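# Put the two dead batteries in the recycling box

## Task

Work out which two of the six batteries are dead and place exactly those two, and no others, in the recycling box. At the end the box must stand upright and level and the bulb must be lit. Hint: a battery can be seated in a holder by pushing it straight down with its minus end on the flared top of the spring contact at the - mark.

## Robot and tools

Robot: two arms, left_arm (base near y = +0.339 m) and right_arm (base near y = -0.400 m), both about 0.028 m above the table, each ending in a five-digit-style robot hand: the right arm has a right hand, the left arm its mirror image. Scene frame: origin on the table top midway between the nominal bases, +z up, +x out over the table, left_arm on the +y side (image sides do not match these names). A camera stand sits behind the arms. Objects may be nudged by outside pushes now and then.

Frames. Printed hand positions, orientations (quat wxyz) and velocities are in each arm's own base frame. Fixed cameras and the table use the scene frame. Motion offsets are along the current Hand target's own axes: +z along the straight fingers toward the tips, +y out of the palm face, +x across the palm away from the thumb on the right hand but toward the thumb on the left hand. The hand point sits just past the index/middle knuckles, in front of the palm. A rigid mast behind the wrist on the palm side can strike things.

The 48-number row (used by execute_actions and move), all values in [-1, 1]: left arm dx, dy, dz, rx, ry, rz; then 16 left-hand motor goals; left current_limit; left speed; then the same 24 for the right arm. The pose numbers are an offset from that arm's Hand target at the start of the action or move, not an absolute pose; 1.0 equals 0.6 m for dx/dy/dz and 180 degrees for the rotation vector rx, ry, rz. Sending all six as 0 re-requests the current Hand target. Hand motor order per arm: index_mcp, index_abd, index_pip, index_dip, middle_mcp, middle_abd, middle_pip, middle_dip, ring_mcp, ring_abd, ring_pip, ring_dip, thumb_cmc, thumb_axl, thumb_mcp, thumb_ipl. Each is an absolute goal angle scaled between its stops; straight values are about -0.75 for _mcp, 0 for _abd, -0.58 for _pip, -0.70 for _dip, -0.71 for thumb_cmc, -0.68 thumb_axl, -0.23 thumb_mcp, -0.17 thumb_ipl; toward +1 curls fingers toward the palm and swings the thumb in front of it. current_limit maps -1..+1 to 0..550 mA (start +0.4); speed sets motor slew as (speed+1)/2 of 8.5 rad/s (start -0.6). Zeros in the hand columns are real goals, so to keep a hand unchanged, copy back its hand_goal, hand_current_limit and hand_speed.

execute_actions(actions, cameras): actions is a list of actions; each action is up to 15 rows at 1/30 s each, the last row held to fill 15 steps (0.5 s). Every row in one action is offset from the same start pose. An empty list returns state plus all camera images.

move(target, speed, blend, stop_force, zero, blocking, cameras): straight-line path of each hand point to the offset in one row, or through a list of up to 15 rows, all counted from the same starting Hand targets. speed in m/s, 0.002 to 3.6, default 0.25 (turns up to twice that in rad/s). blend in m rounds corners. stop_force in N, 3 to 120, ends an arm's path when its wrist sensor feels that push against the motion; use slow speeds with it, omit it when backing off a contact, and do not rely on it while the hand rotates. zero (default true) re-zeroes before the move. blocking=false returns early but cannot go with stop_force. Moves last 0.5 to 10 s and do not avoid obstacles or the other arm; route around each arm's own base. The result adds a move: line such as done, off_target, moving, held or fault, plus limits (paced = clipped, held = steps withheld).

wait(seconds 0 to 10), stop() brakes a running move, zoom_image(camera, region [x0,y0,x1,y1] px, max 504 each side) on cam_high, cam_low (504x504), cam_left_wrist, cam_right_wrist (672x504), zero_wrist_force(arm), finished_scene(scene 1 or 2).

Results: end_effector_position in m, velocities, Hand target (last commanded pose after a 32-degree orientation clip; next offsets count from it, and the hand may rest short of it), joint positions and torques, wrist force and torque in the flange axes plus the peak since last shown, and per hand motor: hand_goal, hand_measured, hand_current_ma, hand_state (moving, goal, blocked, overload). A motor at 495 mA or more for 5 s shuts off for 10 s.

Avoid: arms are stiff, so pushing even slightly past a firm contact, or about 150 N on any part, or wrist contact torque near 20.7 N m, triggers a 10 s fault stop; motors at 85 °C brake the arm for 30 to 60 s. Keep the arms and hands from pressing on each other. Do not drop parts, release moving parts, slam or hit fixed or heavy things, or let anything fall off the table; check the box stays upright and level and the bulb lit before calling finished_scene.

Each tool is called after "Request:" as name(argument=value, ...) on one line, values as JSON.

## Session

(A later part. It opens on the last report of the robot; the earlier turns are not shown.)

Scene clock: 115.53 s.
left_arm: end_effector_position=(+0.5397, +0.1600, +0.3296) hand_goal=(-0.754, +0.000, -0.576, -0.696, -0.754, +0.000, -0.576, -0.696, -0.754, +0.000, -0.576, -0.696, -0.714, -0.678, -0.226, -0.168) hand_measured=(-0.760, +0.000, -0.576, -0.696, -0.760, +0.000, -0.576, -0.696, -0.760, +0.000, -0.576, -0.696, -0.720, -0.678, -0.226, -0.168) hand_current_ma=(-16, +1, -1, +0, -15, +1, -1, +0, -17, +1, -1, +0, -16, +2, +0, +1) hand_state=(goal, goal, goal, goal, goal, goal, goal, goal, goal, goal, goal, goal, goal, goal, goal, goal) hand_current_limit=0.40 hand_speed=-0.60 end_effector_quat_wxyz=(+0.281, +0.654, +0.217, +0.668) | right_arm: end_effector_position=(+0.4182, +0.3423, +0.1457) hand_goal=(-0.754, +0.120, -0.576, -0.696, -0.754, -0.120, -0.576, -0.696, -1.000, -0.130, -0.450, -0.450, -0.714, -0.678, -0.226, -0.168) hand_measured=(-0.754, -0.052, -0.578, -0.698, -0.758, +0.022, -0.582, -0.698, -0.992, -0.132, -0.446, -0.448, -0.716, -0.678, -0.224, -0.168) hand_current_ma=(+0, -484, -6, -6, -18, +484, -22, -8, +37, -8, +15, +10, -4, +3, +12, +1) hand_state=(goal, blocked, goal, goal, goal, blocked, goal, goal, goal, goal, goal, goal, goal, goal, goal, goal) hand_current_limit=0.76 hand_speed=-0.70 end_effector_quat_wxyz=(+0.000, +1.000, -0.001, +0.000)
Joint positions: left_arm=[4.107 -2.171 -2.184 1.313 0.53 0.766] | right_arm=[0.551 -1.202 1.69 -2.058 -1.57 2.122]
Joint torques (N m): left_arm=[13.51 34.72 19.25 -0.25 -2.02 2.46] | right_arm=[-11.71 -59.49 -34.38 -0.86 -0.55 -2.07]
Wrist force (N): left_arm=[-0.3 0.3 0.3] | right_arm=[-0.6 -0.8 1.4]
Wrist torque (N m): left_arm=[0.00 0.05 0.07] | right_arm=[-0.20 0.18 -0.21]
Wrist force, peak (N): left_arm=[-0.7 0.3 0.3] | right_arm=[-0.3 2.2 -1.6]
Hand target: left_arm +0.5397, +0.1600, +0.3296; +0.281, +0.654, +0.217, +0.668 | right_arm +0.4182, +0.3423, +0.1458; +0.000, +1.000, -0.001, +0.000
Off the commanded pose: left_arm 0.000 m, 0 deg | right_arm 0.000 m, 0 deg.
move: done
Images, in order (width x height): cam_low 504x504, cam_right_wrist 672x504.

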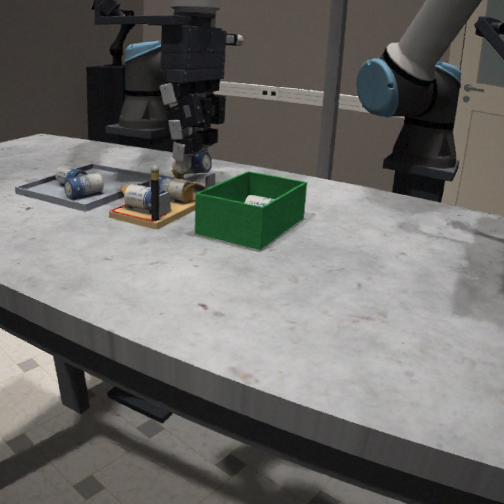

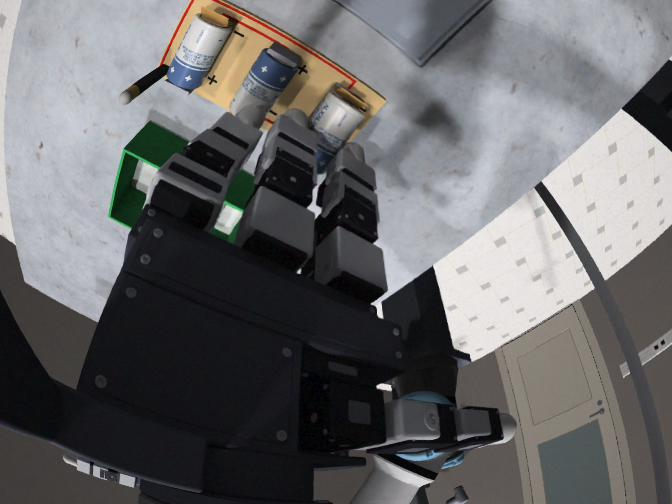

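Request:
move(target=[[0,0,0,0,0,0,-0.754,0,-0.576,-0.696,-0.754,0,-0.576,-0.696,-0.754,0,-0.576,-0.696,-0.714,-0.678,-0.226,-0.168,0.4,-0.6,0,0,-0.09,0,0,0,-0.754,0.08,-0.576,-0.696,-0.754,-0.08,-0.576,-0.696,0.479,0,0.737,-0.043,-0.714,-0.678,-0.226,-0.168,0.6,-0.6],[0,0,0,0,0,0,-0.754,0,-0.576,-0.696,-0.754,0,-0.576,-0.696,-0.754,0,-0.576,-0.696,-0.714,-0.678,-0.226,-0.168,0.4,-0.6,0.0805,0.2945,-0.09,0,0,-0.1345,-0.754,0.08,-0.576,-0.696,-0.754,-0.08,-0.576,-0.696,0.479,0,0.737,-0.043,-0.714,-0.678,-0.226,-0.168,0.6,-0.6],[0,0,0,0,0,0,-0.754,0,-0.576,-0.696,-0.754,0,-0.576,-0.696,-0.754,0,-0.576,-0.696,-0.714,-0.678,-0.226,-0.168,0.4,-0.6,0.0805,0.2945,-0.0072,0,0,-0.1345,-0.754,0.08,-0.576,-0.696,-0.754,-0.08,-0.576,-0.696,0.479,0,0.737,-0.043,-0.714,-0.678,-0.226,-0.168,0.6,-0.6]], speed=[0.1,0.25,0.15], blend=[0.02,0.015,0], cameras=["cam_high","cam_low","cam_right_wrist"])

Request:
zoom_image(camera="cam_high", region=[156, 140, 236, 230])

Request:
zoom_image(camera="cam_low", region=[0, 90, 160, 250])

Scene clock: 119.70 s.
left_arm: end_effector_position=(+0.5397, +0.1600, +0.3296) hand_goal=(-0.754, +0.000, -0.576, -0.696, -0.754, +0.000, -0.576, -0.696, -0.754, +0.000, -0.576, -0.696, -0.714, -0.678, -0.226, -0.168) hand_measured=(-0.760, +0.000, -0.576, -0.696, -0.760, +0.000, -0.576, -0.696, -0.760, +0.000, -0.576, -0.696, -0.720, -0.678, -0.226, -0.168) hand_current_ma=(-16, +1, -1, +0, -15, +1, -1, +0, -17, +1, -1, +0, -16, +2, +0, +1) hand_state=(goal, goal, goal, goal, goal, goal, goal, goal, goal, goal, goal, goal, goal, goal, goal, goal) hand_current_limit=0.40 hand_speed=-0.60 end_effector_quat_wxyz=(+0.281, +0.654, +0.217, +0.668) | right_arm: end_effector_position=(+0.4663, +0.1655, +0.1501) hand_goal=(-0.754, +0.080, -0.576, -0.696, -0.754, -0.080, -0.576, -0.696, +0.478, +0.000, +0.736, -0.044, -0.714, -0.678, -0.226, -0.168) hand_measured=(-0.752, -0.052, -0.576, -0.698, -0.756, +0.022, -0.580, -0.698, +0.462, -0.004, +0.732, -0.046, -0.716, -0.678, -0.224, -0.168) hand_current_ma=(+10, -440, -1, -6, -8, +411, -16, -8, -67, -10, -11, -9, -4, +3, +12, +1) hand_state=(goal, blocked, goal, goal, goal, blocked, goal, goal, goal, goal, goal, goal, goal, goal, goal, goal) hand_current_limit=0.60 hand_speed=-0.60 end_effector_quat_wxyz=(+0.000, +0.978, +0.209, +0.000)
Joint positions: left_arm=[4.107 -2.171 -2.184 1.313 0.53 0.766] | right_arm=[0.248 -1.417 1.961 -2.114 -1.57 1.398]
Joint torques (N m): left_arm=[14.16 31.42 18.77 0.04 -1.79 2.45] | right_arm=[-12.96 -33.17 -21.45 -7.02 1.28 -2.48]
Wrist force (N): left_arm=[-0.2 0.0 0.0] | right_arm=[-0.8 -0.9 1.5]
Wrist torque (N m): left_arm=[-0.01 0.03 0.08] | right_arm=[-0.17 0.20 -0.07]
Wrist force, peak (N): left_arm=[-0.7 0.3 -0.2] | right_arm=[-1.1 -2.5 1.1]
Hand target: left_arm +0.5397, +0.1600, +0.3296; +0.281, +0.654, +0.217, +0.668 | right_arm +0.4663, +0.1655, +0.1500; +0.000, +0.978, +0.209, +0.000
Off the commanded pose: left_arm 0.000 m, 0 deg | right_arm 0.000 m, 0 deg.
move: done
Images, in order (width x height): cam_high 504x504, cam_low 504x504, cam_right_wrist 672x504.

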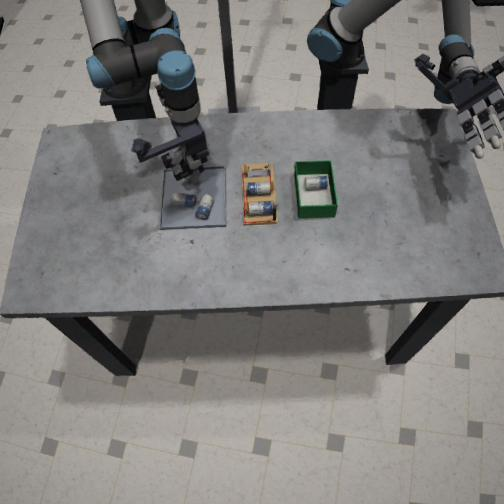

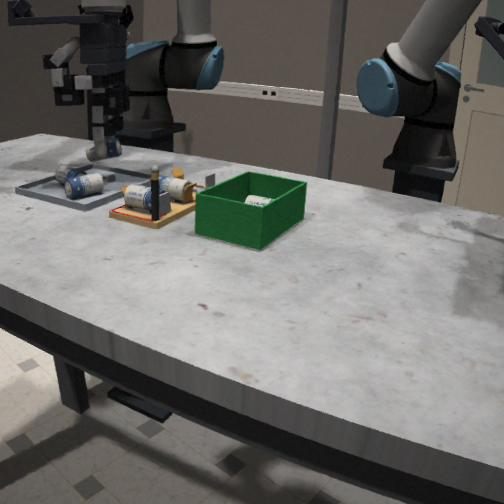

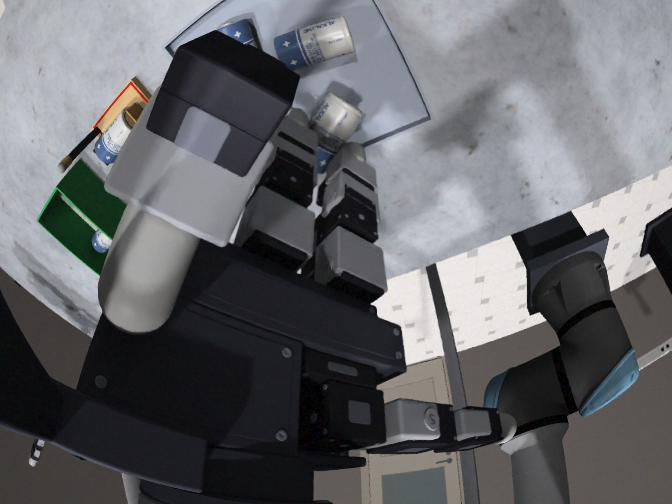

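Scaled by 5.600 from the camera's 504x504 image, which has a finer 720x720 frame.

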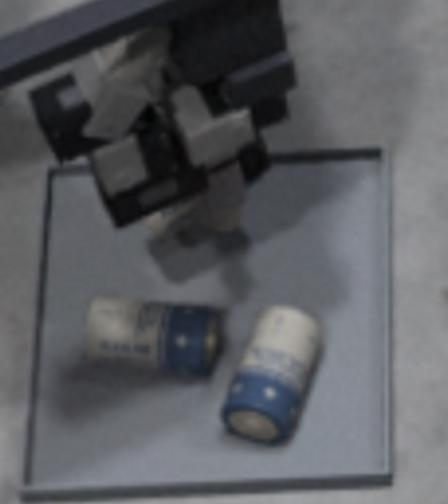

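Scaled by 3.150 from the camera's 504x504 image, which has a finer 720x720 frame.

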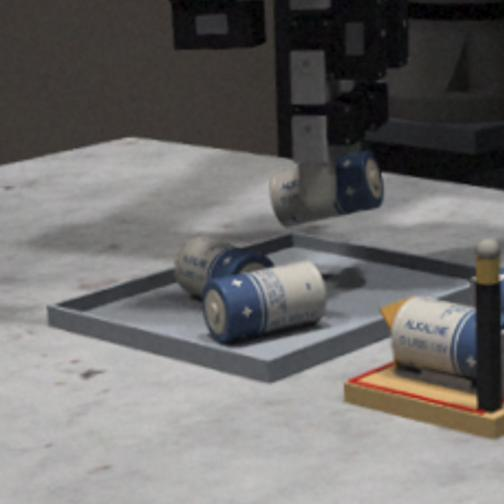

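Request:
move(target=[0,0,0,0,0,0,-0.754,0,-0.576,-0.696,-0.754,0,-0.576,-0.696,-0.754,0,-0.576,-0.696,-0.714,-0.678,-0.226,-0.168,0.4,-0.6,-0.0639,-0.0428,0.02,0,0,0.1345,-0.754,0.08,-0.576,-0.696,-0.754,-0.08,-0.576,-0.696,0.479,0,0.737,-0.043,-0.714,-0.678,-0.226,-0.168,0.6,-0.6], speed=0.25, cameras=["cam_high","cam_low"])

Request:
zoom_image(camera="cam_high", region=[156, 140, 236, 230])

Request:
zoom_image(camera="cam_low", region=[0, 90, 160, 250])

Scene clock: 123.03 s.
left_arm: end_effector_position=(+0.5397, +0.1600, +0.3296) hand_goal=(-0.754, +0.000, -0.576, -0.696, -0.754, +0.000, -0.576, -0.696, -0.754, +0.000, -0.576, -0.696, -0.714, -0.678, -0.226, -0.168) hand_measured=(-0.760, +0.000, -0.576, -0.696, -0.760, +0.000, -0.576, -0.696, -0.760, +0.000, -0.576, -0.696, -0.720, -0.678, -0.226, -0.168) hand_current_ma=(-16, +1, -1, +0, -15, +1, -1, +0, -17, +1, -1, +0, -16, +2, +0, +1) hand_state=(goal, goal, goal, goal, goal, goal, goal, goal, goal, goal, goal, goal, goal, goal, goal, goal) hand_current_limit=0.40 hand_speed=-0.60 end_effector_quat_wxyz=(+0.281, +0.654, +0.217, +0.668) | right_arm: end_effector_position=(+0.4208, +0.1733, +0.1381) hand_goal=(-0.754, +0.080, -0.576, -0.696, -0.754, -0.080, -0.576, -0.696, +0.478, +0.000, +0.736, -0.044, -0.714, -0.678, -0.226, -0.168) hand_measured=(-0.752, -0.052, -0.576, -0.698, -0.756, +0.022, -0.580, -0.698, +0.462, -0.004, +0.732, -0.046, -0.714, -0.678, -0.224, -0.168) hand_current_ma=(+10, -440, -1, -6, -8, +411, -16, -8, -67, -9, -11, -9, -3, +3, +12, +1) hand_state=(goal, blocked, goal, goal, goal, blocked, goal, goal, goal, goal, goal, goal, goal, goal, goal, goal) hand_current_limit=0.60 hand_speed=-0.60 end_effector_quat_wxyz=(+0.000, +1.000, +0.000, +0.000)
Joint positions: left_arm=[4.107 -2.171 -2.184 1.313 0.53 0.766] | right_arm=[0.264 -1.411 1.99 -2.149 -1.57 1.836]
Joint torques (N m): left_arm=[12.97 31.49 19.39 -0.01 -1.79 2.41] | right_arm=[12.98 -46.19 -20.99 -6.85 -1.07 2.61]
Wrist force (N): left_arm=[-0.3 -0.1 -0.1] | right_arm=[-0.7 -0.7 1.6]
Wrist torque (N m): left_arm=[-0.02 0.04 0.07] | right_arm=[-0.15 0.18 -0.22]
Wrist force, peak (N): left_arm=[-0.7 -0.1 0.1] | right_arm=[-0.8 -1.0 1.9]
Hand target: left_arm +0.5397, +0.1600, +0.3296; +0.281, +0.654, +0.217, +0.668 | right_arm +0.4208, +0.1733, +0.1381; +0.000, +1.000, -0.001, +0.000
Off the commanded pose: left_arm 0.000 m, 0 deg | right_arm 0.000 m, 0 deg.
move: done
Images, in order (width x height): cam_high 504x504, cam_low 504x504.

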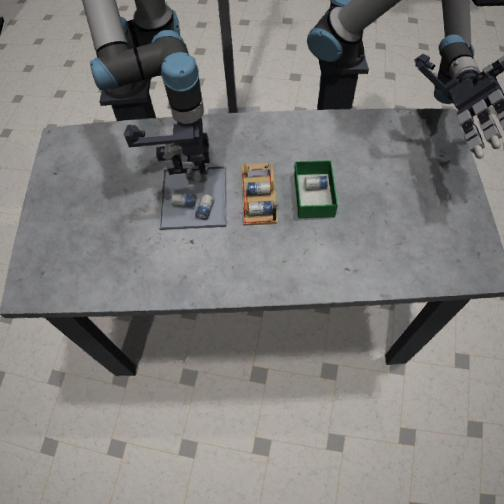

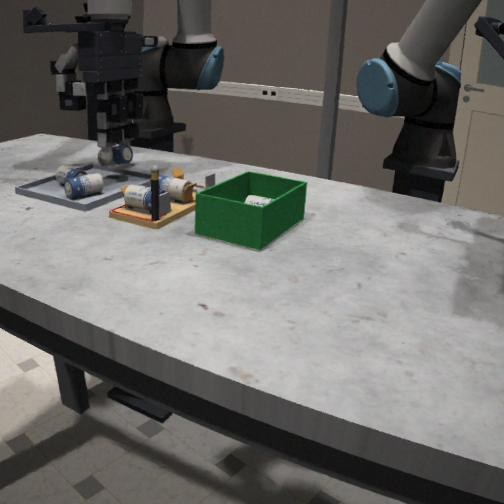

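Scaled by 5.600 from the camera's 504x504 image, which has a finer 720x720 frame.

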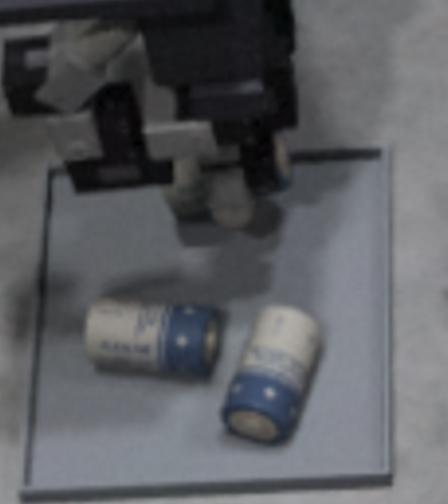

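Scaled by 3.150 from the camera's 504x504 image, which has a finer 720x720 frame.

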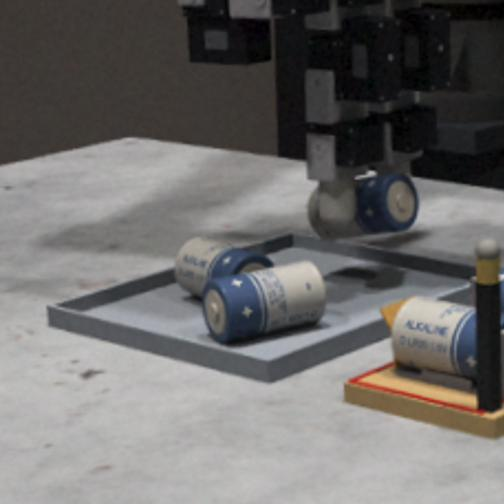

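Request:
move(target=[0,0,0,0,0,0,-0.754,0,-0.576,-0.696,-0.754,0,-0.576,-0.696,-0.754,0,-0.576,-0.696,-0.714,-0.678,-0.226,-0.168,0.4,-0.6,0,0,0.0518,0,0,0,-0.754,0.08,-0.576,-0.696,-0.754,-0.08,-0.576,-0.696,0.479,0,0.737,-0.043,-0.714,-0.678,-0.226,-0.168,0.6,-0.6], speed=0.05, stop_force=6, cameras=["cam_low"])

Request:
zoom_image(camera="cam_low", region=[0, 90, 160, 250])

Scene clock: 131.60 s.
left_arm: end_effector_position=(+0.5397, +0.1600, +0.3296) hand_goal=(-0.754, +0.000, -0.576, -0.696, -0.754, +0.000, -0.576, -0.696, -0.754, +0.000, -0.576, -0.696, -0.714, -0.678, -0.226, -0.168) hand_measured=(-0.760, +0.000, -0.576, -0.696, -0.760, +0.000, -0.576, -0.696, -0.760, +0.000, -0.576, -0.696, -0.720, -0.678, -0.226, -0.168) hand_current_ma=(-16, +1, -1, +0, -15, +1, -1, +0, -17, +1, -1, +0, -16, +2, +0, +1) hand_state=(goal, goal, goal, goal, goal, goal, goal, goal, goal, goal, goal, goal, goal, goal, goal, goal) hand_current_limit=0.40 hand_speed=-0.60 end_effector_quat_wxyz=(+0.281, +0.654, +0.217, +0.668) | right_arm: end_effector_position=(+0.4208, +0.1733, +0.1083) hand_goal=(-0.754, +0.080, -0.576, -0.696, -0.754, -0.080, -0.576, -0.696, +0.478, +0.000, +0.736, -0.044, -0.714, -0.678, -0.226, -0.168) hand_measured=(-0.752, -0.052, -0.576, -0.698, -0.756, +0.022, -0.580, -0.698, +0.462, -0.004, +0.732, -0.046, -0.714, -0.678, -0.224, -0.168) hand_current_ma=(+9, -440, -1, -5, -8, +411, -15, -8, -66, -9, -11, -9, -3, +3, +12, +1) hand_state=(goal, blocked, goal, goal, goal, blocked, goal, goal, goal, goal, goal, goal, goal, goal, goal, goal) hand_current_limit=0.60 hand_speed=-0.60 end_effector_quat_wxyz=(+0.000, +1.000, -0.001, +0.000)
Joint positions: left_arm=[4.107 -2.171 -2.184 1.313 0.53 0.766] | right_arm=[0.264 -1.366 2.027 -2.231 -1.57 1.836]
Joint torques (N m): left_arm=[13.51 33.22 19.41 0.07 -1.73 2.5] | right_arm=[11.21 -46.42 -31.3 -0.75 0.32 2.33]
Wrist force (N): left_arm=[-0.5 0.2 0.1] | right_arm=[-0.5 -0.9 -0.6]
Wrist torque (N m): left_arm=[0.00 0.06 0.05] | right_arm=[0.01 0.19 -0.21]
Wrist force, peak (N): left_arm=[-0.7 0.2 0.2] | right_arm=[-1.5 -0.8 -7.3]
Hand target: left_arm +0.5397, +0.1600, +0.3296; +0.281, +0.654, +0.217, +0.668 | right_arm +0.4208, +0.1733, +0.1083; +0.000, +1.000, -0.001, +0.000 (not the last commanded pose)
Off the commanded pose: left_arm 0.000 m, 0 deg | right_arm 0.001 m, 0 deg.
move: contact (right_arm)
Images, in order (width x height): cam_low 504x504.

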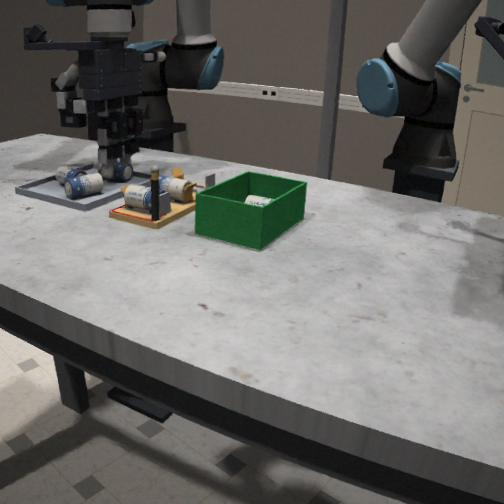

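Scaled by 3.150 from the camera's 504x504 image, which has a finer 720x720 frame.

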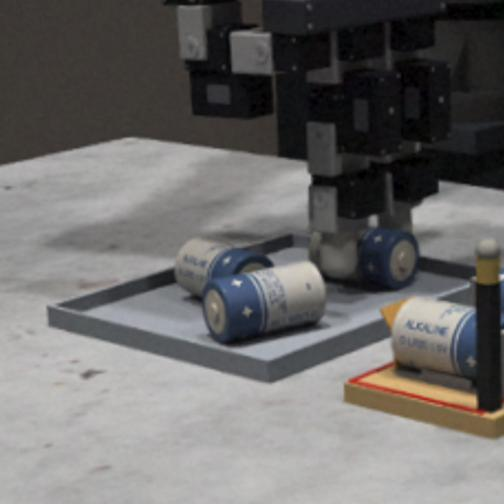

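Request:
execute_actions(actions=[[[0,0,0,0,0,0,-0.754,0,-0.576,-0.696,-0.754,0,-0.576,-0.696,-0.754,0,-0.576,-0.696,-0.714,-0.678,-0.226,-0.168,0.4,-0.6,0,0,0,0,0,0,-0.754,-0.09,-0.576,-0.696,-0.754,0.08,-0.576,-0.696,0.479,0,0.737,-0.043,-0.714,-0.678,-0.226,-0.168,0.4,-0.9]]])

Request:
move(target=[[0,0,0,0,0,0,-0.754,0,-0.576,-0.696,-0.754,0,-0.576,-0.696,-0.754,0,-0.576,-0.696,-0.714,-0.678,-0.226,-0.168,0.4,-0.6,0,0,-0.14,0,0,0,-0.754,-0.1,-0.576,-0.696,-0.754,0.1,-0.576,-0.696,0.479,0,0.737,-0.043,-0.714,-0.678,-0.226,-0.168,0.4,-0.8],[0,0,0,0,0,0,-0.754,0,-0.576,-0.696,-0.754,0,-0.576,-0.696,-0.754,0,-0.576,-0.696,-0.714,-0.678,-0.226,-0.168,0.4,-0.6,0.107,0.0602,-0.0612,0,0,0.0522,-0.754,-0.1,-0.576,-0.696,-0.754,0.1,-0.576,-0.696,0.479,0,0.737,-0.043,-0.714,-0.678,-0.226,-0.168,0.4,-0.8]], speed=[0.12,0.2], blend=[0.015,0], cameras=["cam_high","cam_low","cam_right_wrist"])

Request:
zoom_image(camera="cam_high", region=[156, 140, 236, 230])

Request:
zoom_image(camera="cam_right_wrist", region=[200, 0, 460, 220])

Request:
zoom_image(camera="cam_low", region=[0, 90, 160, 250])

Scene clock: 134.23 s.
left_arm: end_effector_position=(+0.5397, +0.1600, +0.3296) hand_goal=(-0.754, +0.000, -0.576, -0.696, -0.754, +0.000, -0.576, -0.696, -0.754, +0.000, -0.576, -0.696, -0.714, -0.678, -0.226, -0.168) hand_measured=(-0.760, +0.000, -0.576, -0.696, -0.760, +0.000, -0.576, -0.696, -0.760, +0.000, -0.576, -0.696, -0.720, -0.678, -0.226, -0.168) hand_current_ma=(-16, +1, -1, +0, -15, +1, -1, +0, -17, +1, -1, +0, -16, +2, +0, +1) hand_state=(goal, goal, goal, goal, goal, goal, goal, goal, goal, goal, goal, goal, goal, goal, goal, goal) hand_current_limit=0.40 hand_speed=-0.60 end_effector_quat_wxyz=(+0.281, +0.654, +0.217, +0.668) | right_arm: end_effector_position=(+0.4208, +0.1733, +0.1083) hand_goal=(-0.754, -0.090, -0.576, -0.696, -0.754, +0.080, -0.576, -0.696, +0.478, +0.000, +0.736, -0.044, -0.714, -0.678, -0.226, -0.168) hand_measured=(-0.752, -0.086, -0.576, -0.698, -0.756, +0.076, -0.578, -0.698, +0.462, -0.004, +0.732, -0.046, -0.714, -0.678, -0.224, -0.168) hand_current_ma=(+9, +14, -1, -5, -4, -10, -9, -8, -66, -9, -11, -9, -3, +3, +12, +1) hand_state=(goal, goal, goal, goal, goal, goal, goal, goal, goal, goal, goal, goal, goal, goal, goal, goal) hand_current_limit=0.40 hand_speed=-0.90 end_effector_quat_wxyz=(+0.000, +1.000, -0.001, +0.000)
Joint positions: left_arm=[4.107 -2.171 -2.184 1.313 0.53 0.766] | right_arm=[0.264 -1.366 2.027 -2.231 -1.57 1.836]
Joint torques (N m): left_arm=[13.92 32.42 19.75 0.31 -1.81 2.54] | right_arm=[6.39 -45.78 -30.3 -1.13 -1.01 1.66]
Wrist force (N): left_arm=[-0.2 0.1 0.2] | right_arm=[-0.7 -0.7 0.3]
Wrist torque (N m): left_arm=[-0.01 0.03 0.08] | right_arm=[-0.05 0.18 -0.23]
Wrist force, peak (N): left_arm=[-0.6 0.1 0.3] | right_arm=[-0.8 -1.0 -0.6]
Hand target: left_arm +0.5397, +0.1600, +0.3296; +0.281, +0.654, +0.217, +0.668 | right_arm +0.4208, +0.1733, +0.1083; +0.000, +1.000, -0.001, +0.000
Off the commanded pose: left_arm 0.000 m, 0 deg | right_arm 0.000 m, 0 deg.
Step readings (end_effector_position of left_arm | right_arm):
0: (+0.5397, +0.1600, +0.3296) | (+0.4208, +0.1733, +0.1083)
1: (+0.5397, +0.1600, +0.3296) | (+0.4208, +0.1733, +0.1083)
2: (+0.5397, +0.1600, +0.3296) | (+0.4208, +0.1733, +0.1083)
4: (+0.5397, +0.1600, +0.3296) | (+0.4208, +0.1733, +0.1083)
8: (+0.5397, +0.1600, +0.3296) | (+0.4208, +0.1733, +0.1083)
15: (+0.5397, +0.1600, +0.3296) | (+0.4208, +0.1733, +0.1083)

Scene clock: 136.03 s.
left_arm: end_effector_position=(+0.5397, +0.1600, +0.3296) hand_goal=(-0.754, +0.000, -0.576, -0.696, -0.754, +0.000, -0.576, -0.696, -0.754, +0.000, -0.576, -0.696, -0.714, -0.678, -0.226, -0.168) hand_measured=(-0.760, +0.000, -0.576, -0.696, -0.760, +0.000, -0.576, -0.696, -0.760, +0.000, -0.576, -0.696, -0.720, -0.678, -0.226, -0.168) hand_current_ma=(-16, +1, -1, +0, -15, +1, -1, +0, -17, +1, -1, +0, -16, +2, +0, +1) hand_state=(goal, goal, goal, goal, goal, goal, goal, goal, goal, goal, goal, goal, goal, goal, goal, goal) hand_current_limit=0.40 hand_speed=-0.60 end_effector_quat_wxyz=(+0.281, +0.654, +0.217, +0.668) | right_arm: end_effector_position=(+0.4849, +0.1371, +0.1450) hand_goal=(-0.754, -0.100, -0.576, -0.696, -0.754, +0.100, -0.576, -0.696, +0.478, +0.000, +0.736, -0.044, -0.714, -0.678, -0.226, -0.168) hand_measured=(-0.752, -0.096, -0.576, -0.698, -0.754, +0.098, -0.578, -0.698, +0.464, -0.004, +0.734, -0.046, -0.714, -0.678, -0.224, -0.168) hand_current_ma=(+8, +12, -1, -5, -2, -9, -9, -8, -63, -9, -11, -9, -3, +3, +12, +1) hand_state=(goal, goal, goal, goal, goal, goal, goal, goal, goal, goal, goal, goal, goal, goal, goal, goal) hand_current_limit=0.40 hand_speed=-0.80 end_effector_quat_wxyz=(+0.000, +0.997, -0.082, +0.000)
Joint positions: left_arm=[4.107 -2.171 -2.184 1.313 0.53 0.766] | right_arm=[0.156 -1.308 1.837 -2.1 -1.57 1.892]
Joint torques (N m): left_arm=[13.74 31.48 20.56 0.19 -1.69 2.2] | right_arm=[-12.97 -39.3 -33.95 -6.78 -1.02 2.49]
Wrist force (N): left_arm=[-0.4 -0.1 0.0] | right_arm=[-0.7 -0.6 0.4]
Wrist torque (N m): left_arm=[-0.02 0.04 0.08] | right_arm=[-0.06 0.18 -0.23]
Wrist force, peak (N): left_arm=[-0.6 -0.1 0.1] | right_arm=[-1.3 -1.7 -0.7]
Hand target: left_arm +0.5397, +0.1600, +0.3296; +0.281, +0.654, +0.217, +0.668 | right_arm +0.4849, +0.1371, +0.1450; +0.000, +0.997, -0.082, +0.000
Off the commanded pose: left_arm 0.000 m, 0 deg | right_arm 0.000 m, 0 deg.
move: done
Images, in order (width x height): cam_high 504x504, cam_low 504x504, cam_right_wrist 672x504.

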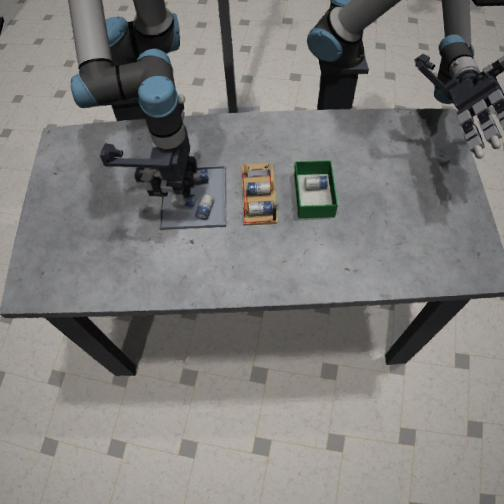

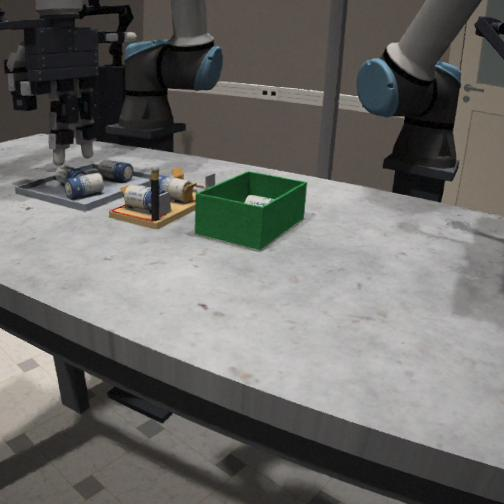

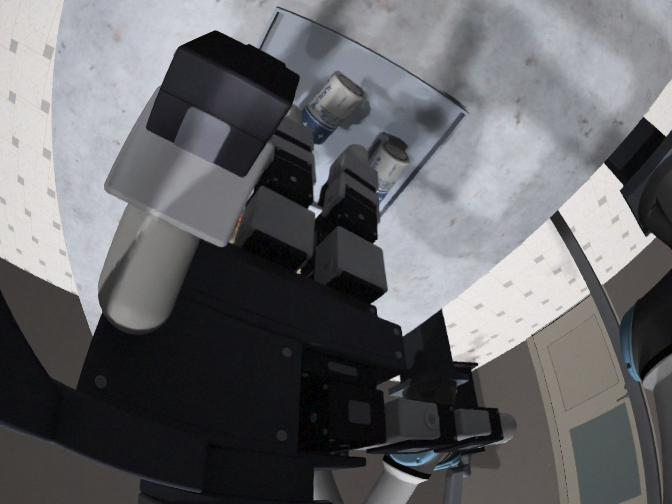

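Scaled by 5.600 from the camera's 504x504 image, which has a finer 720x720 frame.

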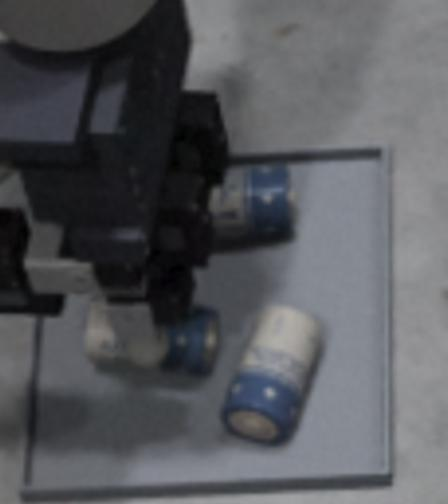

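Scaled by 1.938 from the camera's 672x504 image, which has a finer 960x720 frame.

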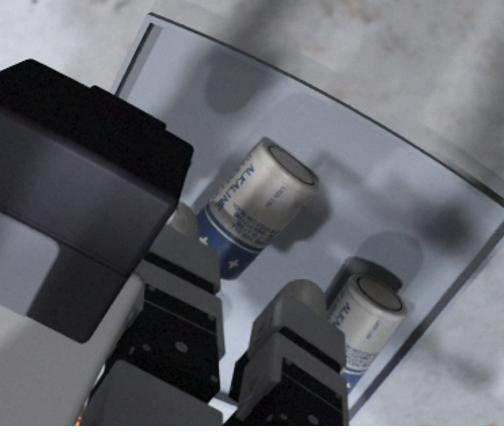

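Scaled by 3.150 from the camera's 504x504 image, which has a finer 720x720 frame.

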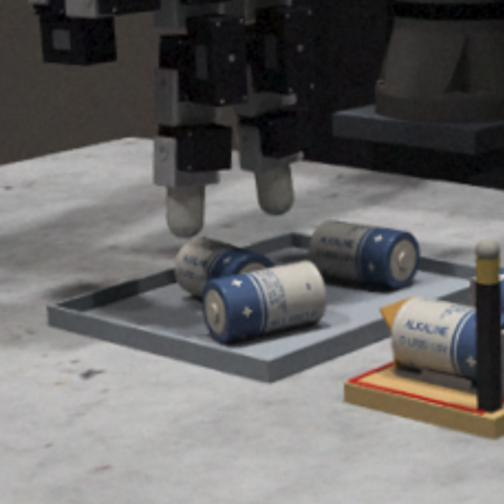

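Request:
move(target=[0,0,0,0,0,0,-0.754,0,-0.576,-0.696,-0.754,0,-0.576,-0.696,-0.754,0,-0.576,-0.696,-0.714,-0.678,-0.226,-0.168,0.4,-0.6,0,0.0067,0.062,0,0,0,-0.754,-0.1,-0.576,-0.696,-0.754,0.1,-0.576,-0.696,0.479,0,0.737,-0.043,-0.714,-0.678,-0.226,-0.168,0.4,-0.8], speed=0.06, stop_force=4, cameras=["cam_high","cam_low","cam_right_wrist"])

Request:
zoom_image(camera="cam_right_wrist", region=[200, 0, 460, 220])

Request:
zoom_image(camera="cam_low", region=[0, 90, 160, 250])

Request:
zoom_image(camera="cam_high", region=[156, 140, 236, 230])

Scene clock: 139.50 s.
left_arm: end_effector_position=(+0.5397, +0.1600, +0.3296) hand_goal=(-0.754, +0.000, -0.576, -0.696, -0.754, +0.000, -0.576, -0.696, -0.754, +0.000, -0.576, -0.696, -0.714, -0.678, -0.226, -0.168) hand_measured=(-0.760, +0.000, -0.576, -0.696, -0.760, +0.000, -0.576, -0.696, -0.760, +0.000, -0.576, -0.696, -0.720, -0.678, -0.226, -0.168) hand_current_ma=(-16, +1, -1, +0, -15, +1, -1, +0, -17, +1, -1, +0, -16, +2, +0, +1) hand_state=(goal, goal, goal, goal, goal, goal, goal, goal, goal, goal, goal, goal, goal, goal, goal, goal) hand_current_limit=0.40 hand_speed=-0.60 end_effector_quat_wxyz=(+0.281, +0.654, +0.217, +0.668) | right_arm: end_effector_position=(+0.4843, +0.1331, +0.1078) hand_goal=(-0.754, -0.100, -0.576, -0.696, -0.754, +0.100, -0.576, -0.696, +0.478, +0.000, +0.736, -0.044, -0.714, -0.678, -0.226, -0.168) hand_measured=(-0.752, -0.096, -0.576, -0.698, -0.754, +0.098, -0.578, -0.698, +0.464, -0.004, +0.734, -0.046, -0.714, -0.678, -0.224, -0.168) hand_current_ma=(+8, +12, -1, -5, -2, -8, -9, -8, -63, -9, -10, -9, -3, +3, +12, +1) hand_state=(goal, goal, goal, goal, goal, goal, goal, goal, goal, goal, goal, goal, goal, goal, goal, goal) hand_current_limit=0.40 hand_speed=-0.80 end_effector_quat_wxyz=(+0.000, +0.997, -0.082, +0.000)
Joint positions: left_arm=[4.107 -2.171 -2.184 1.313 0.53 0.766] | right_arm=[0.149 -1.262 1.889 -2.197 -1.57 1.885]
Joint torques (N m): left_arm=[12.38 32.65 21.1 0.2 -1.62 2.4] | right_arm=[-12.32 -39.54 -19.93 -6.74 0.36 -2.07]
Wrist force (N): left_arm=[-0.4 -0.1 0.0] | right_arm=[-0.7 -0.5 0.5]
Wrist torque (N m): left_arm=[-0.03 0.05 0.08] | right_arm=[-0.04 0.18 -0.22]
Wrist force, peak (N): left_arm=[-0.6 0.3 0.2] | right_arm=[-1.0 -0.8 0.3]
Hand target: left_arm +0.5397, +0.1600, +0.3296; +0.281, +0.654, +0.217, +0.668 | right_arm +0.4843, +0.1331, +0.1078; +0.000, +0.997, -0.082, +0.000
Off the commanded pose: left_arm 0.000 m, 0 deg | right_arm 0.000 m, 0 deg.
move: done
Images, in order (width x height): cam_high 504x504, cam_low 504x504, cam_right_wrist 672x504.

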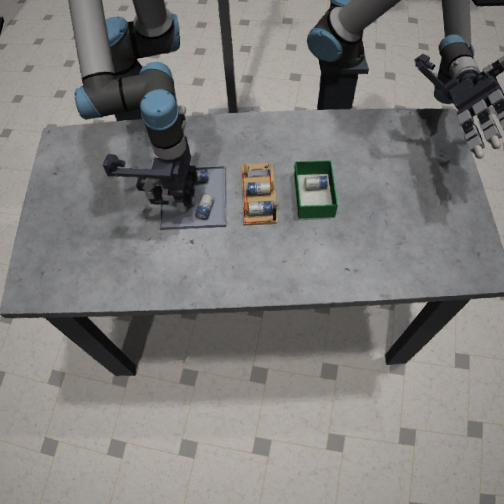

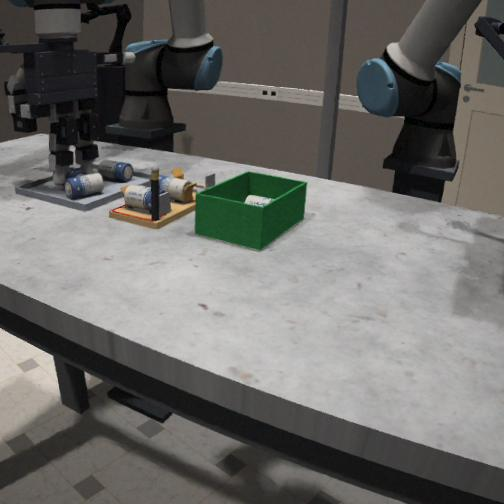

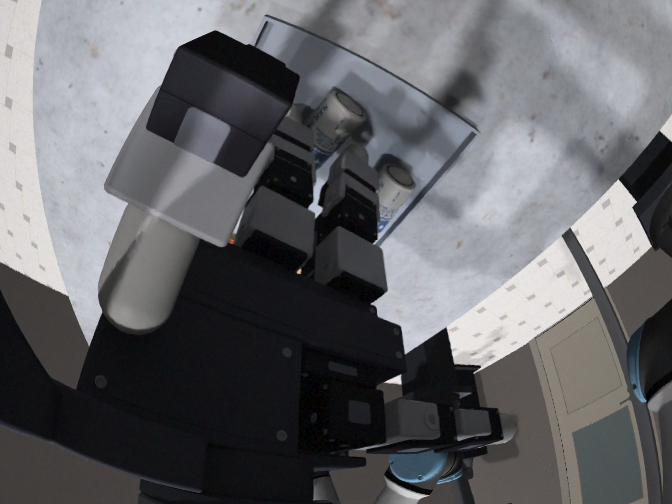

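Scaled by 1.938 from the camera's 672x504 image, which has a finer 960x720 frame.

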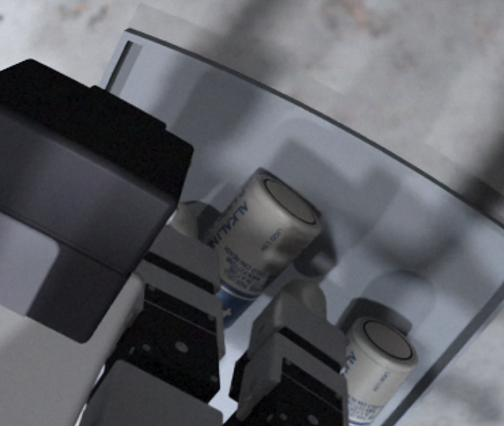

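Scaled by 3.150 from the camera's 504x504 image, which has a finer 720x720 frame.

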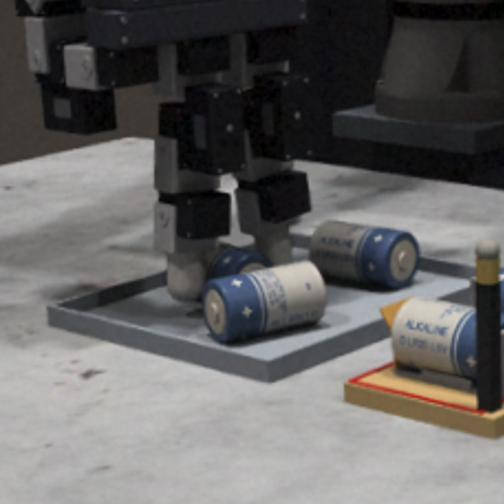

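Scaled by 5.600 from the camera's 504x504 image, which has a finer 720x720 frame.

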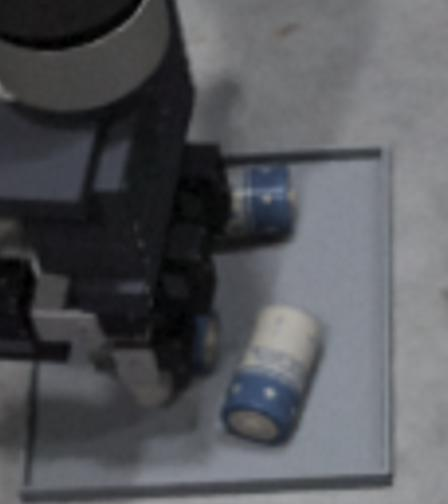

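Request:
move(target=[0,0,0,0,0,0,-0.754,0,-0.576,-0.696,-0.754,0,-0.576,-0.696,-0.754,0,-0.576,-0.696,-0.714,-0.678,-0.226,-0.168,0.4,-0.6,-0.002,0.0075,0,0,0,0,-0.754,-0.1,-0.576,-0.696,-0.754,0.1,-0.576,-0.696,0.479,0,0.737,-0.043,-0.714,-0.678,-0.226,-0.168,0.4,-0.8], speed=0.05)

Request:
execute_actions(actions=[[[0,0,0,0,0,0,-0.754,0,-0.576,-0.696,-0.754,0,-0.576,-0.696,-0.754,0,-0.576,-0.696,-0.714,-0.678,-0.226,-0.168,0.4,-0.6,0,0,0,0,0,0,-0.754,0.08,-0.576,-0.696,-0.754,-0.08,-0.576,-0.696,0.479,0,0.737,-0.043,-0.714,-0.678,-0.226,-0.168,0.5,-0.93]],[[0,0,0,0,0,0,-0.754,0,-0.576,-0.696,-0.754,0,-0.576,-0.696,-0.754,0,-0.576,-0.696,-0.714,-0.678,-0.226,-0.168,0.4,-0.6,0,0,0,0,0,0,-0.754,0.08,-0.576,-0.696,-0.754,-0.08,-0.576,-0.696,0.479,0,0.737,-0.043,-0.714,-0.678,-0.226,-0.168,0.5,-0.93]]], cameras=["cam_high","cam_right_wrist"])

Request:
zoom_image(camera="cam_high", region=[230, 155, 290, 230])

Request:
zoom_image(camera="cam_right_wrist", region=[200, 0, 460, 220])

Scene clock: 141.33 s.
left_arm: end_effector_position=(+0.5397, +0.1600, +0.3296) hand_goal=(-0.754, +0.000, -0.576, -0.696, -0.754, +0.000, -0.576, -0.696, -0.754, +0.000, -0.576, -0.696, -0.714, -0.678, -0.226, -0.168) hand_measured=(-0.760, +0.000, -0.576, -0.696, -0.760, +0.000, -0.576, -0.696, -0.760, +0.000, -0.576, -0.696, -0.720, -0.678, -0.226, -0.168) hand_current_ma=(-16, +1, -1, +0, -15, +1, -1, +0, -17, +1, -1, +0, -16, +2, +0, +1) hand_state=(goal, goal, goal, goal, goal, goal, goal, goal, goal, goal, goal, goal, goal, goal, goal, goal) hand_current_limit=0.40 hand_speed=-0.60 end_effector_quat_wxyz=(+0.281, +0.654, +0.217, +0.668) | right_arm: end_effector_position=(+0.4824, +0.1290, +0.1077) hand_goal=(-0.754, -0.100, -0.576, -0.696, -0.754, +0.100, -0.576, -0.696, +0.478, +0.000, +0.736, -0.044, -0.714, -0.678, -0.226, -0.168) hand_measured=(-0.752, -0.096, -0.576, -0.698, -0.754, +0.098, -0.578, -0.698, +0.464, -0.004, +0.734, -0.046, -0.714, -0.678, -0.224, -0.168) hand_current_ma=(+8, +12, -1, -5, -2, -8, -9, -8, -63, -9, -10, -9, -3, +3, +12, +1) hand_state=(goal, goal, goal, goal, goal, goal, goal, goal, goal, goal, goal, goal, goal, goal, goal, goal) hand_current_limit=0.40 hand_speed=-0.80 end_effector_quat_wxyz=(+0.000, +0.997, -0.082, +0.000)
Joint positions: left_arm=[4.107 -2.171 -2.184 1.313 0.53 0.766] | right_arm=[0.142 -1.269 1.898 -2.2 -1.57 1.878]
Joint torques (N m): left_arm=[13.4 32.87 19.07 0.38 -2.01 2.49] | right_arm=[-13.09 -53.02 -18.56 -6.84 -0.25 -2.36]
Wrist force (N): left_arm=[-0.1 0.4 0.2] | right_arm=[-0.6 -0.5 0.1]
Wrist torque (N m): left_arm=[0.02 0.01 0.09] | right_arm=[-0.01 0.16 -0.09]
Wrist force, peak (N): left_arm=[-0.6 0.2 0.3] | right_arm=[-0.7 -0.8 0.5]
Hand target: left_arm +0.5397, +0.1600, +0.3296; +0.281, +0.654, +0.217, +0.668 | right_arm +0.4823, +0.1289, +0.1078; +0.000, +0.997, -0.082, +0.000
Off the commanded pose: left_arm 0.000 m, 0 deg | right_arm 0.000 m, 0 deg.
move: done

Scene clock: 142.53 s.
left_arm: end_effector_position=(+0.5397, +0.1600, +0.3296) hand_goal=(-0.754, +0.000, -0.576, -0.696, -0.754, +0.000, -0.576, -0.696, -0.754, +0.000, -0.576, -0.696, -0.714, -0.678, -0.226, -0.168) hand_measured=(-0.760, +0.000, -0.576, -0.696, -0.760, +0.000, -0.576, -0.696, -0.760, +0.000, -0.576, -0.696, -0.720, -0.678, -0.226, -0.168) hand_current_ma=(-16, +1, -1, +0, -15, +1, -1, +0, -17, +1, -1, +0, -16, +2, +0, +1) hand_state=(goal, goal, goal, goal, goal, goal, goal, goal, goal, goal, goal, goal, goal, goal, goal, goal) hand_current_limit=0.40 hand_speed=-0.60 end_effector_quat_wxyz=(+0.281, +0.654, +0.217, +0.668) | right_arm: end_effector_position=(+0.4823, +0.1289, +0.1078) hand_goal=(-0.754, +0.080, -0.576, -0.696, -0.754, -0.080, -0.576, -0.696, +0.478, +0.000, +0.736, -0.044, -0.714, -0.678, -0.226, -0.168) hand_measured=(-0.752, -0.038, -0.576, -0.698, -0.754, +0.046, -0.578, -0.698, +0.464, -0.004, +0.734, -0.046, -0.714, -0.678, -0.224, -0.168) hand_current_ma=(+8, -413, -1, -5, -2, +412, -9, -8, -63, -9, -10, -9, -3, +3, +12, +1) hand_state=(goal, blocked, goal, goal, goal, blocked, goal, goal, goal, goal, goal, goal, goal, goal, goal, goal) hand_current_limit=0.50 hand_speed=-0.93 end_effector_quat_wxyz=(+0.000, +0.997, -0.082, +0.000)
Joint positions: left_arm=[4.107 -2.171 -2.184 1.313 0.53 0.766] | right_arm=[0.142 -1.269 1.898 -2.2 -1.57 1.878]
Joint torques (N m): left_arm=[13.7 33.85 18.83 0.34 -1.67 2.6] | right_arm=[-12.51 -51.86 -19.23 -4.52 -0.75 -2.49]
Wrist force (N): left_arm=[-0.2 0.1 0.3] | right_arm=[0.1 -0.7 -0.4]
Wrist torque (N m): left_arm=[-0.03 0.03 0.08] | right_arm=[0.01 0.26 -0.01]
Wrist force, peak (N): left_arm=[-0.7 0.0 0.2] | right_arm=[-0.7 -0.5 0.4]
Hand target: left_arm +0.5397, +0.1600, +0.3296; +0.281, +0.654, +0.217, +0.668 | right_arm +0.4823, +0.1289, +0.1078; +0.000, +0.997, -0.082, +0.000
Off the commanded pose: left_arm 0.000 m, 0 deg | right_arm 0.000 m, 0 deg.
Step readings (end_effector_position of left_arm | right_arm):
0: (+0.5397, +0.1600, +0.3296) | (+0.4824, +0.1290, +0.1077)
1: (+0.5397, +0.1600, +0.3296) | (+0.4824, +0.1289, +0.1078)
2: (+0.5397, +0.1600, +0.3296) | (+0.4824, +0.1289, +0.1078)
4: (+0.5397, +0.1600, +0.3296) | (+0.4823, +0.1289, +0.1078)
8: (+0.5397, +0.1600, +0.3296) | (+0.4824, +0.1289, +0.1078)
15: (+0.5397, +0.1600, +0.3296) | (+0.4823, +0.1289, +0.1078)
16: (+0.5397, +0.1600, +0.3296) | (+0.4823, +0.1289, +0.1078)
17: (+0.5397, +0.1600, +0.3296) | (+0.4823, +0.1289, +0.1078)
19: (+0.5397, +0.1600, +0.3296) | (+0.4823, +0.1289, +0.1078)
23: (+0.5397, +0.1600, +0.3296) | (+0.4823, +0.1289, +0.1078)
30: (+0.5397, +0.1600, +0.3296) | (+0.4823, +0.1289, +0.1078)
Images, in order (width x height): cam_high 504x504, cam_right_wrist 672x504.

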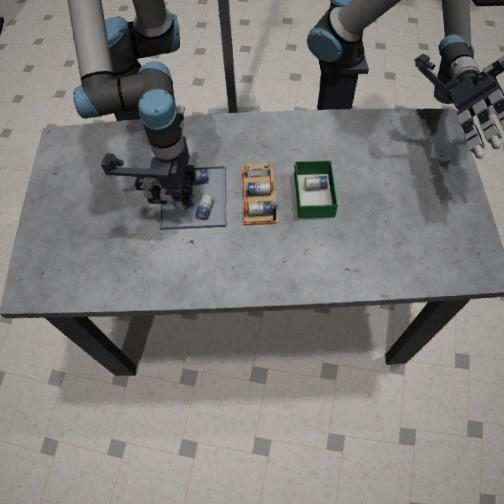

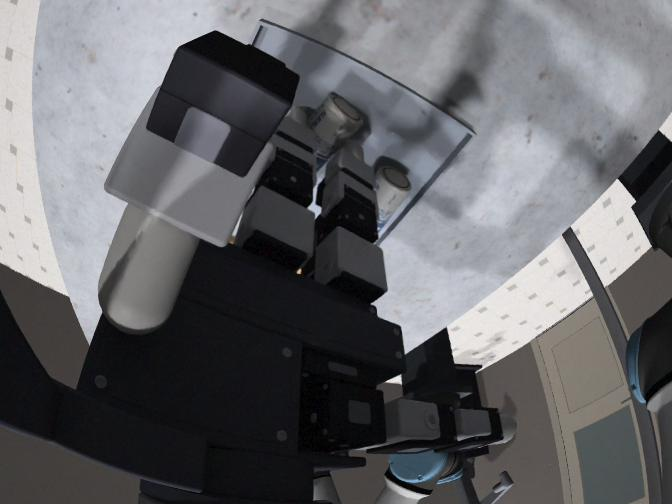

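Scaled by 6.720 from the camera's 504x504 image, which has a finer 720x720 frame.

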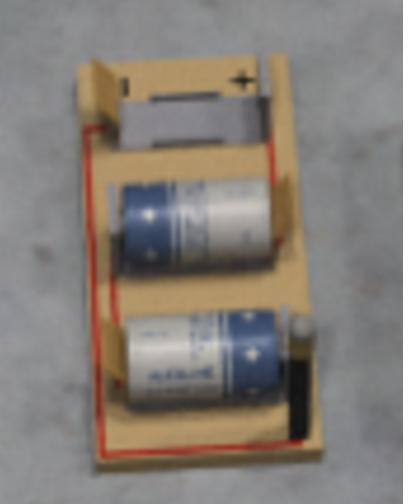

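Scaled by 1.938 from the camera's 672x504 image, which has a finer 960x720 frame.

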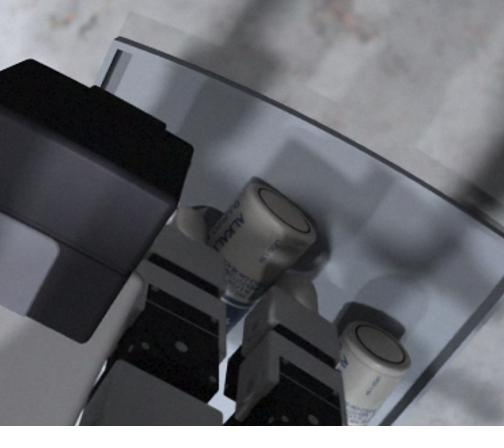

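Request:
move(target=[[0,0,0,0,0,0,-0.754,0,-0.576,-0.696,-0.754,0,-0.576,-0.696,-0.754,0,-0.576,-0.696,-0.714,-0.678,-0.226,-0.168,0.4,-0.6,0,0,-0.14,0,0,0,-0.754,0.08,-0.576,-0.696,-0.754,-0.08,-0.576,-0.696,0.479,0,0.737,-0.043,-0.714,-0.678,-0.226,-0.168,0.5,-0.93],[0,0,0,0,0,0,-0.754,0,-0.576,-0.696,-0.754,0,-0.576,-0.696,-0.754,0,-0.576,-0.696,-0.714,-0.678,-0.226,-0.168,0.4,-0.6,-0.1663,-0.3238,-0.14,0,0,-0.0522,-0.754,0.08,-0.576,-0.696,-0.754,-0.08,-0.576,-0.696,0.479,0,0.737,-0.043,-0.714,-0.678,-0.226,-0.168,0.5,-0.93],[0,0,0,0,0,0,-0.754,0,-0.576,-0.696,-0.754,0,-0.576,-0.696,-0.754,0,-0.576,-0.696,-0.714,-0.678,-0.226,-0.168,0.4,-0.6,-0.1663,-0.3238,-0.087,0,0,-0.0522,-0.754,0.08,-0.576,-0.696,-0.754,-0.08,-0.576,-0.696,0.479,0,0.737,-0.043,-0.714,-0.678,-0.226,-0.168,0.5,-0.93]], speed=[0.12,0.25,0.15], blend=[0.03,0.015,0], cameras=["cam_high","cam_low","cam_right_wrist"])

Request:
zoom_image(camera="cam_high", region=[220, 130, 290, 200])

Request:
zoom_image(camera="cam_right_wrist", region=[200, 0, 460, 220])

Request:
zoom_image(camera="cam_low", region=[100, 90, 260, 250])

Scene clock: 150.07 s.
left_arm: end_effector_position=(+0.5397, +0.1600, +0.3296) hand_goal=(-0.754, +0.000, -0.576, -0.696, -0.754, +0.000, -0.576, -0.696, -0.754, +0.000, -0.576, -0.696, -0.714, -0.678, -0.226, -0.168) hand_measured=(-0.760, +0.000, -0.576, -0.696, -0.760, +0.000, -0.576, -0.696, -0.760, +0.000, -0.576, -0.696, -0.720, -0.678, -0.226, -0.168) hand_current_ma=(-16, +1, -1, +0, -15, +1, -1, +0, -17, +1, -1, +0, -16, +2, +0, +1) hand_state=(goal, goal, goal, goal, goal, goal, goal, goal, goal, goal, goal, goal, goal, goal, goal, goal) hand_current_limit=0.40 hand_speed=-0.60 end_effector_quat_wxyz=(+0.281, +0.654, +0.217, +0.668) | right_arm: end_effector_position=(+0.4158, +0.3368, +0.1602) hand_goal=(-0.754, +0.080, -0.576, -0.696, -0.754, -0.080, -0.576, -0.696, +0.478, +0.000, +0.736, -0.044, -0.714, -0.678, -0.226, -0.168) hand_measured=(-0.752, -0.038, -0.576, -0.698, -0.756, +0.044, -0.578, -0.698, +0.464, -0.004, +0.734, -0.046, -0.714, -0.678, -0.224, -0.168) hand_current_ma=(+10, -413, +1, -4, -11, +412, -9, -8, -63, -9, -10, -9, -3, +3, +12, +1) hand_state=(goal, blocked, goal, goal, goal, blocked, goal, goal, goal, goal, goal, goal, goal, goal, goal, goal) hand_current_limit=0.50 hand_speed=-0.93 end_effector_quat_wxyz=(+0.000, +1.000, -0.001, +0.000)
Joint positions: left_arm=[4.107 -2.171 -2.184 1.313 0.53 0.766] | right_arm=[0.545 -1.23 1.687 -2.028 -1.57 2.117]
Joint torques (N m): left_arm=[13.75 31.33 20.06 0.44 -1.73 2.44] | right_arm=[13.05 -44.17 -22.88 -6.94 -1.31 2.56]
Wrist force (N): left_arm=[-0.2 0.0 -0.2] | right_arm=[-0.7 -0.7 1.7]
Wrist torque (N m): left_arm=[0.00 0.03 0.09] | right_arm=[-0.15 0.19 -0.22]
Wrist force, peak (N): left_arm=[-0.7 0.1 -0.2] | right_arm=[-1.8 -2.8 0.6]
Hand target: left_arm +0.5397, +0.1600, +0.3296; +0.281, +0.654, +0.217, +0.668 | right_arm +0.4158, +0.3369, +0.1601; +0.000, +1.000, -0.001, +0.000
Off the commanded pose: left_arm 0.000 m, 0 deg | right_arm 0.000 m, 0 deg.
move: done
Images, in order (width x height): cam_high 504x504, cam_low 504x504, cam_right_wrist 672x504.

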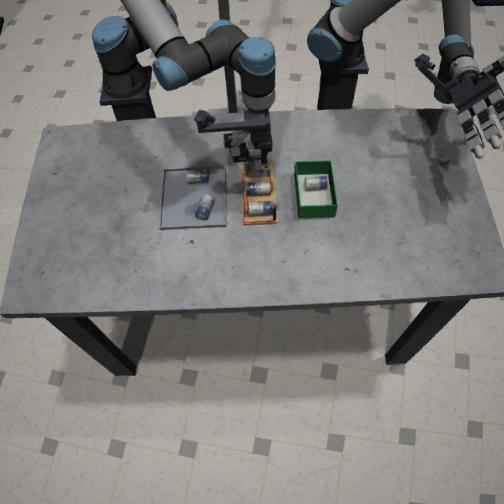

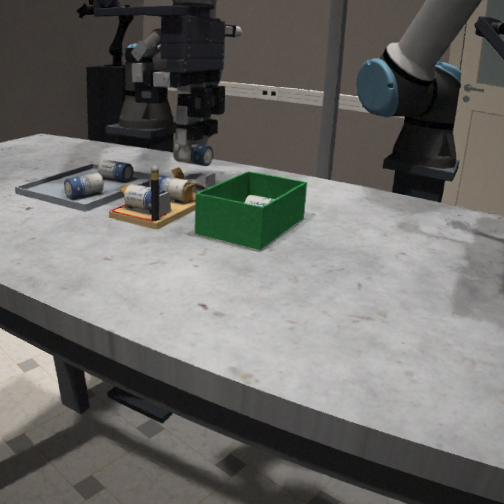

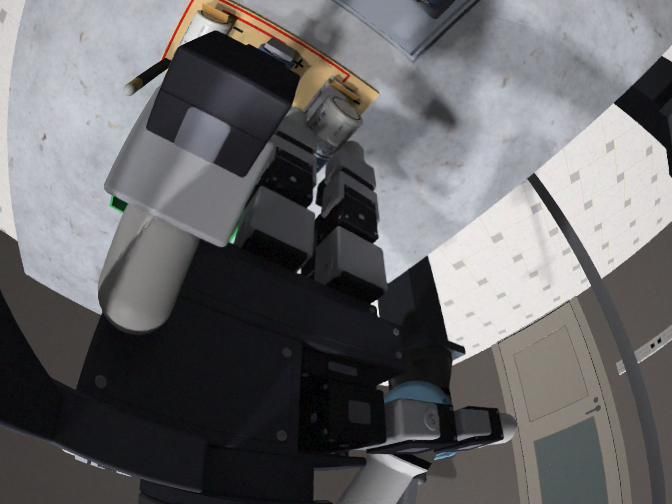

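Scaled by 7.200 from the camera's 504x504 image, which has a finer 720x720 frame.

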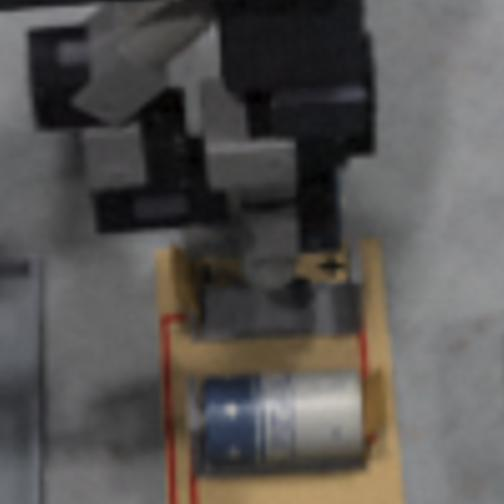

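Scaled by 1.938 from the camera's 672x504 image, which has a finer 960x720 frame.

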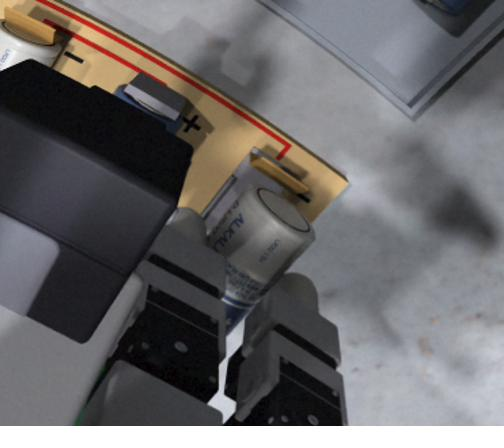

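Scaled by 3.150 from the camera's 504x504 image, which has a finer 720x720 frame.

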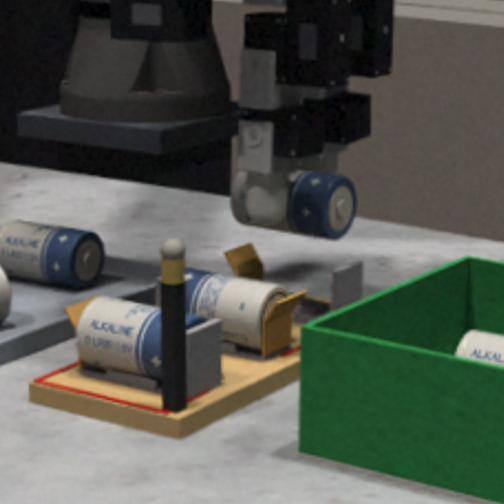

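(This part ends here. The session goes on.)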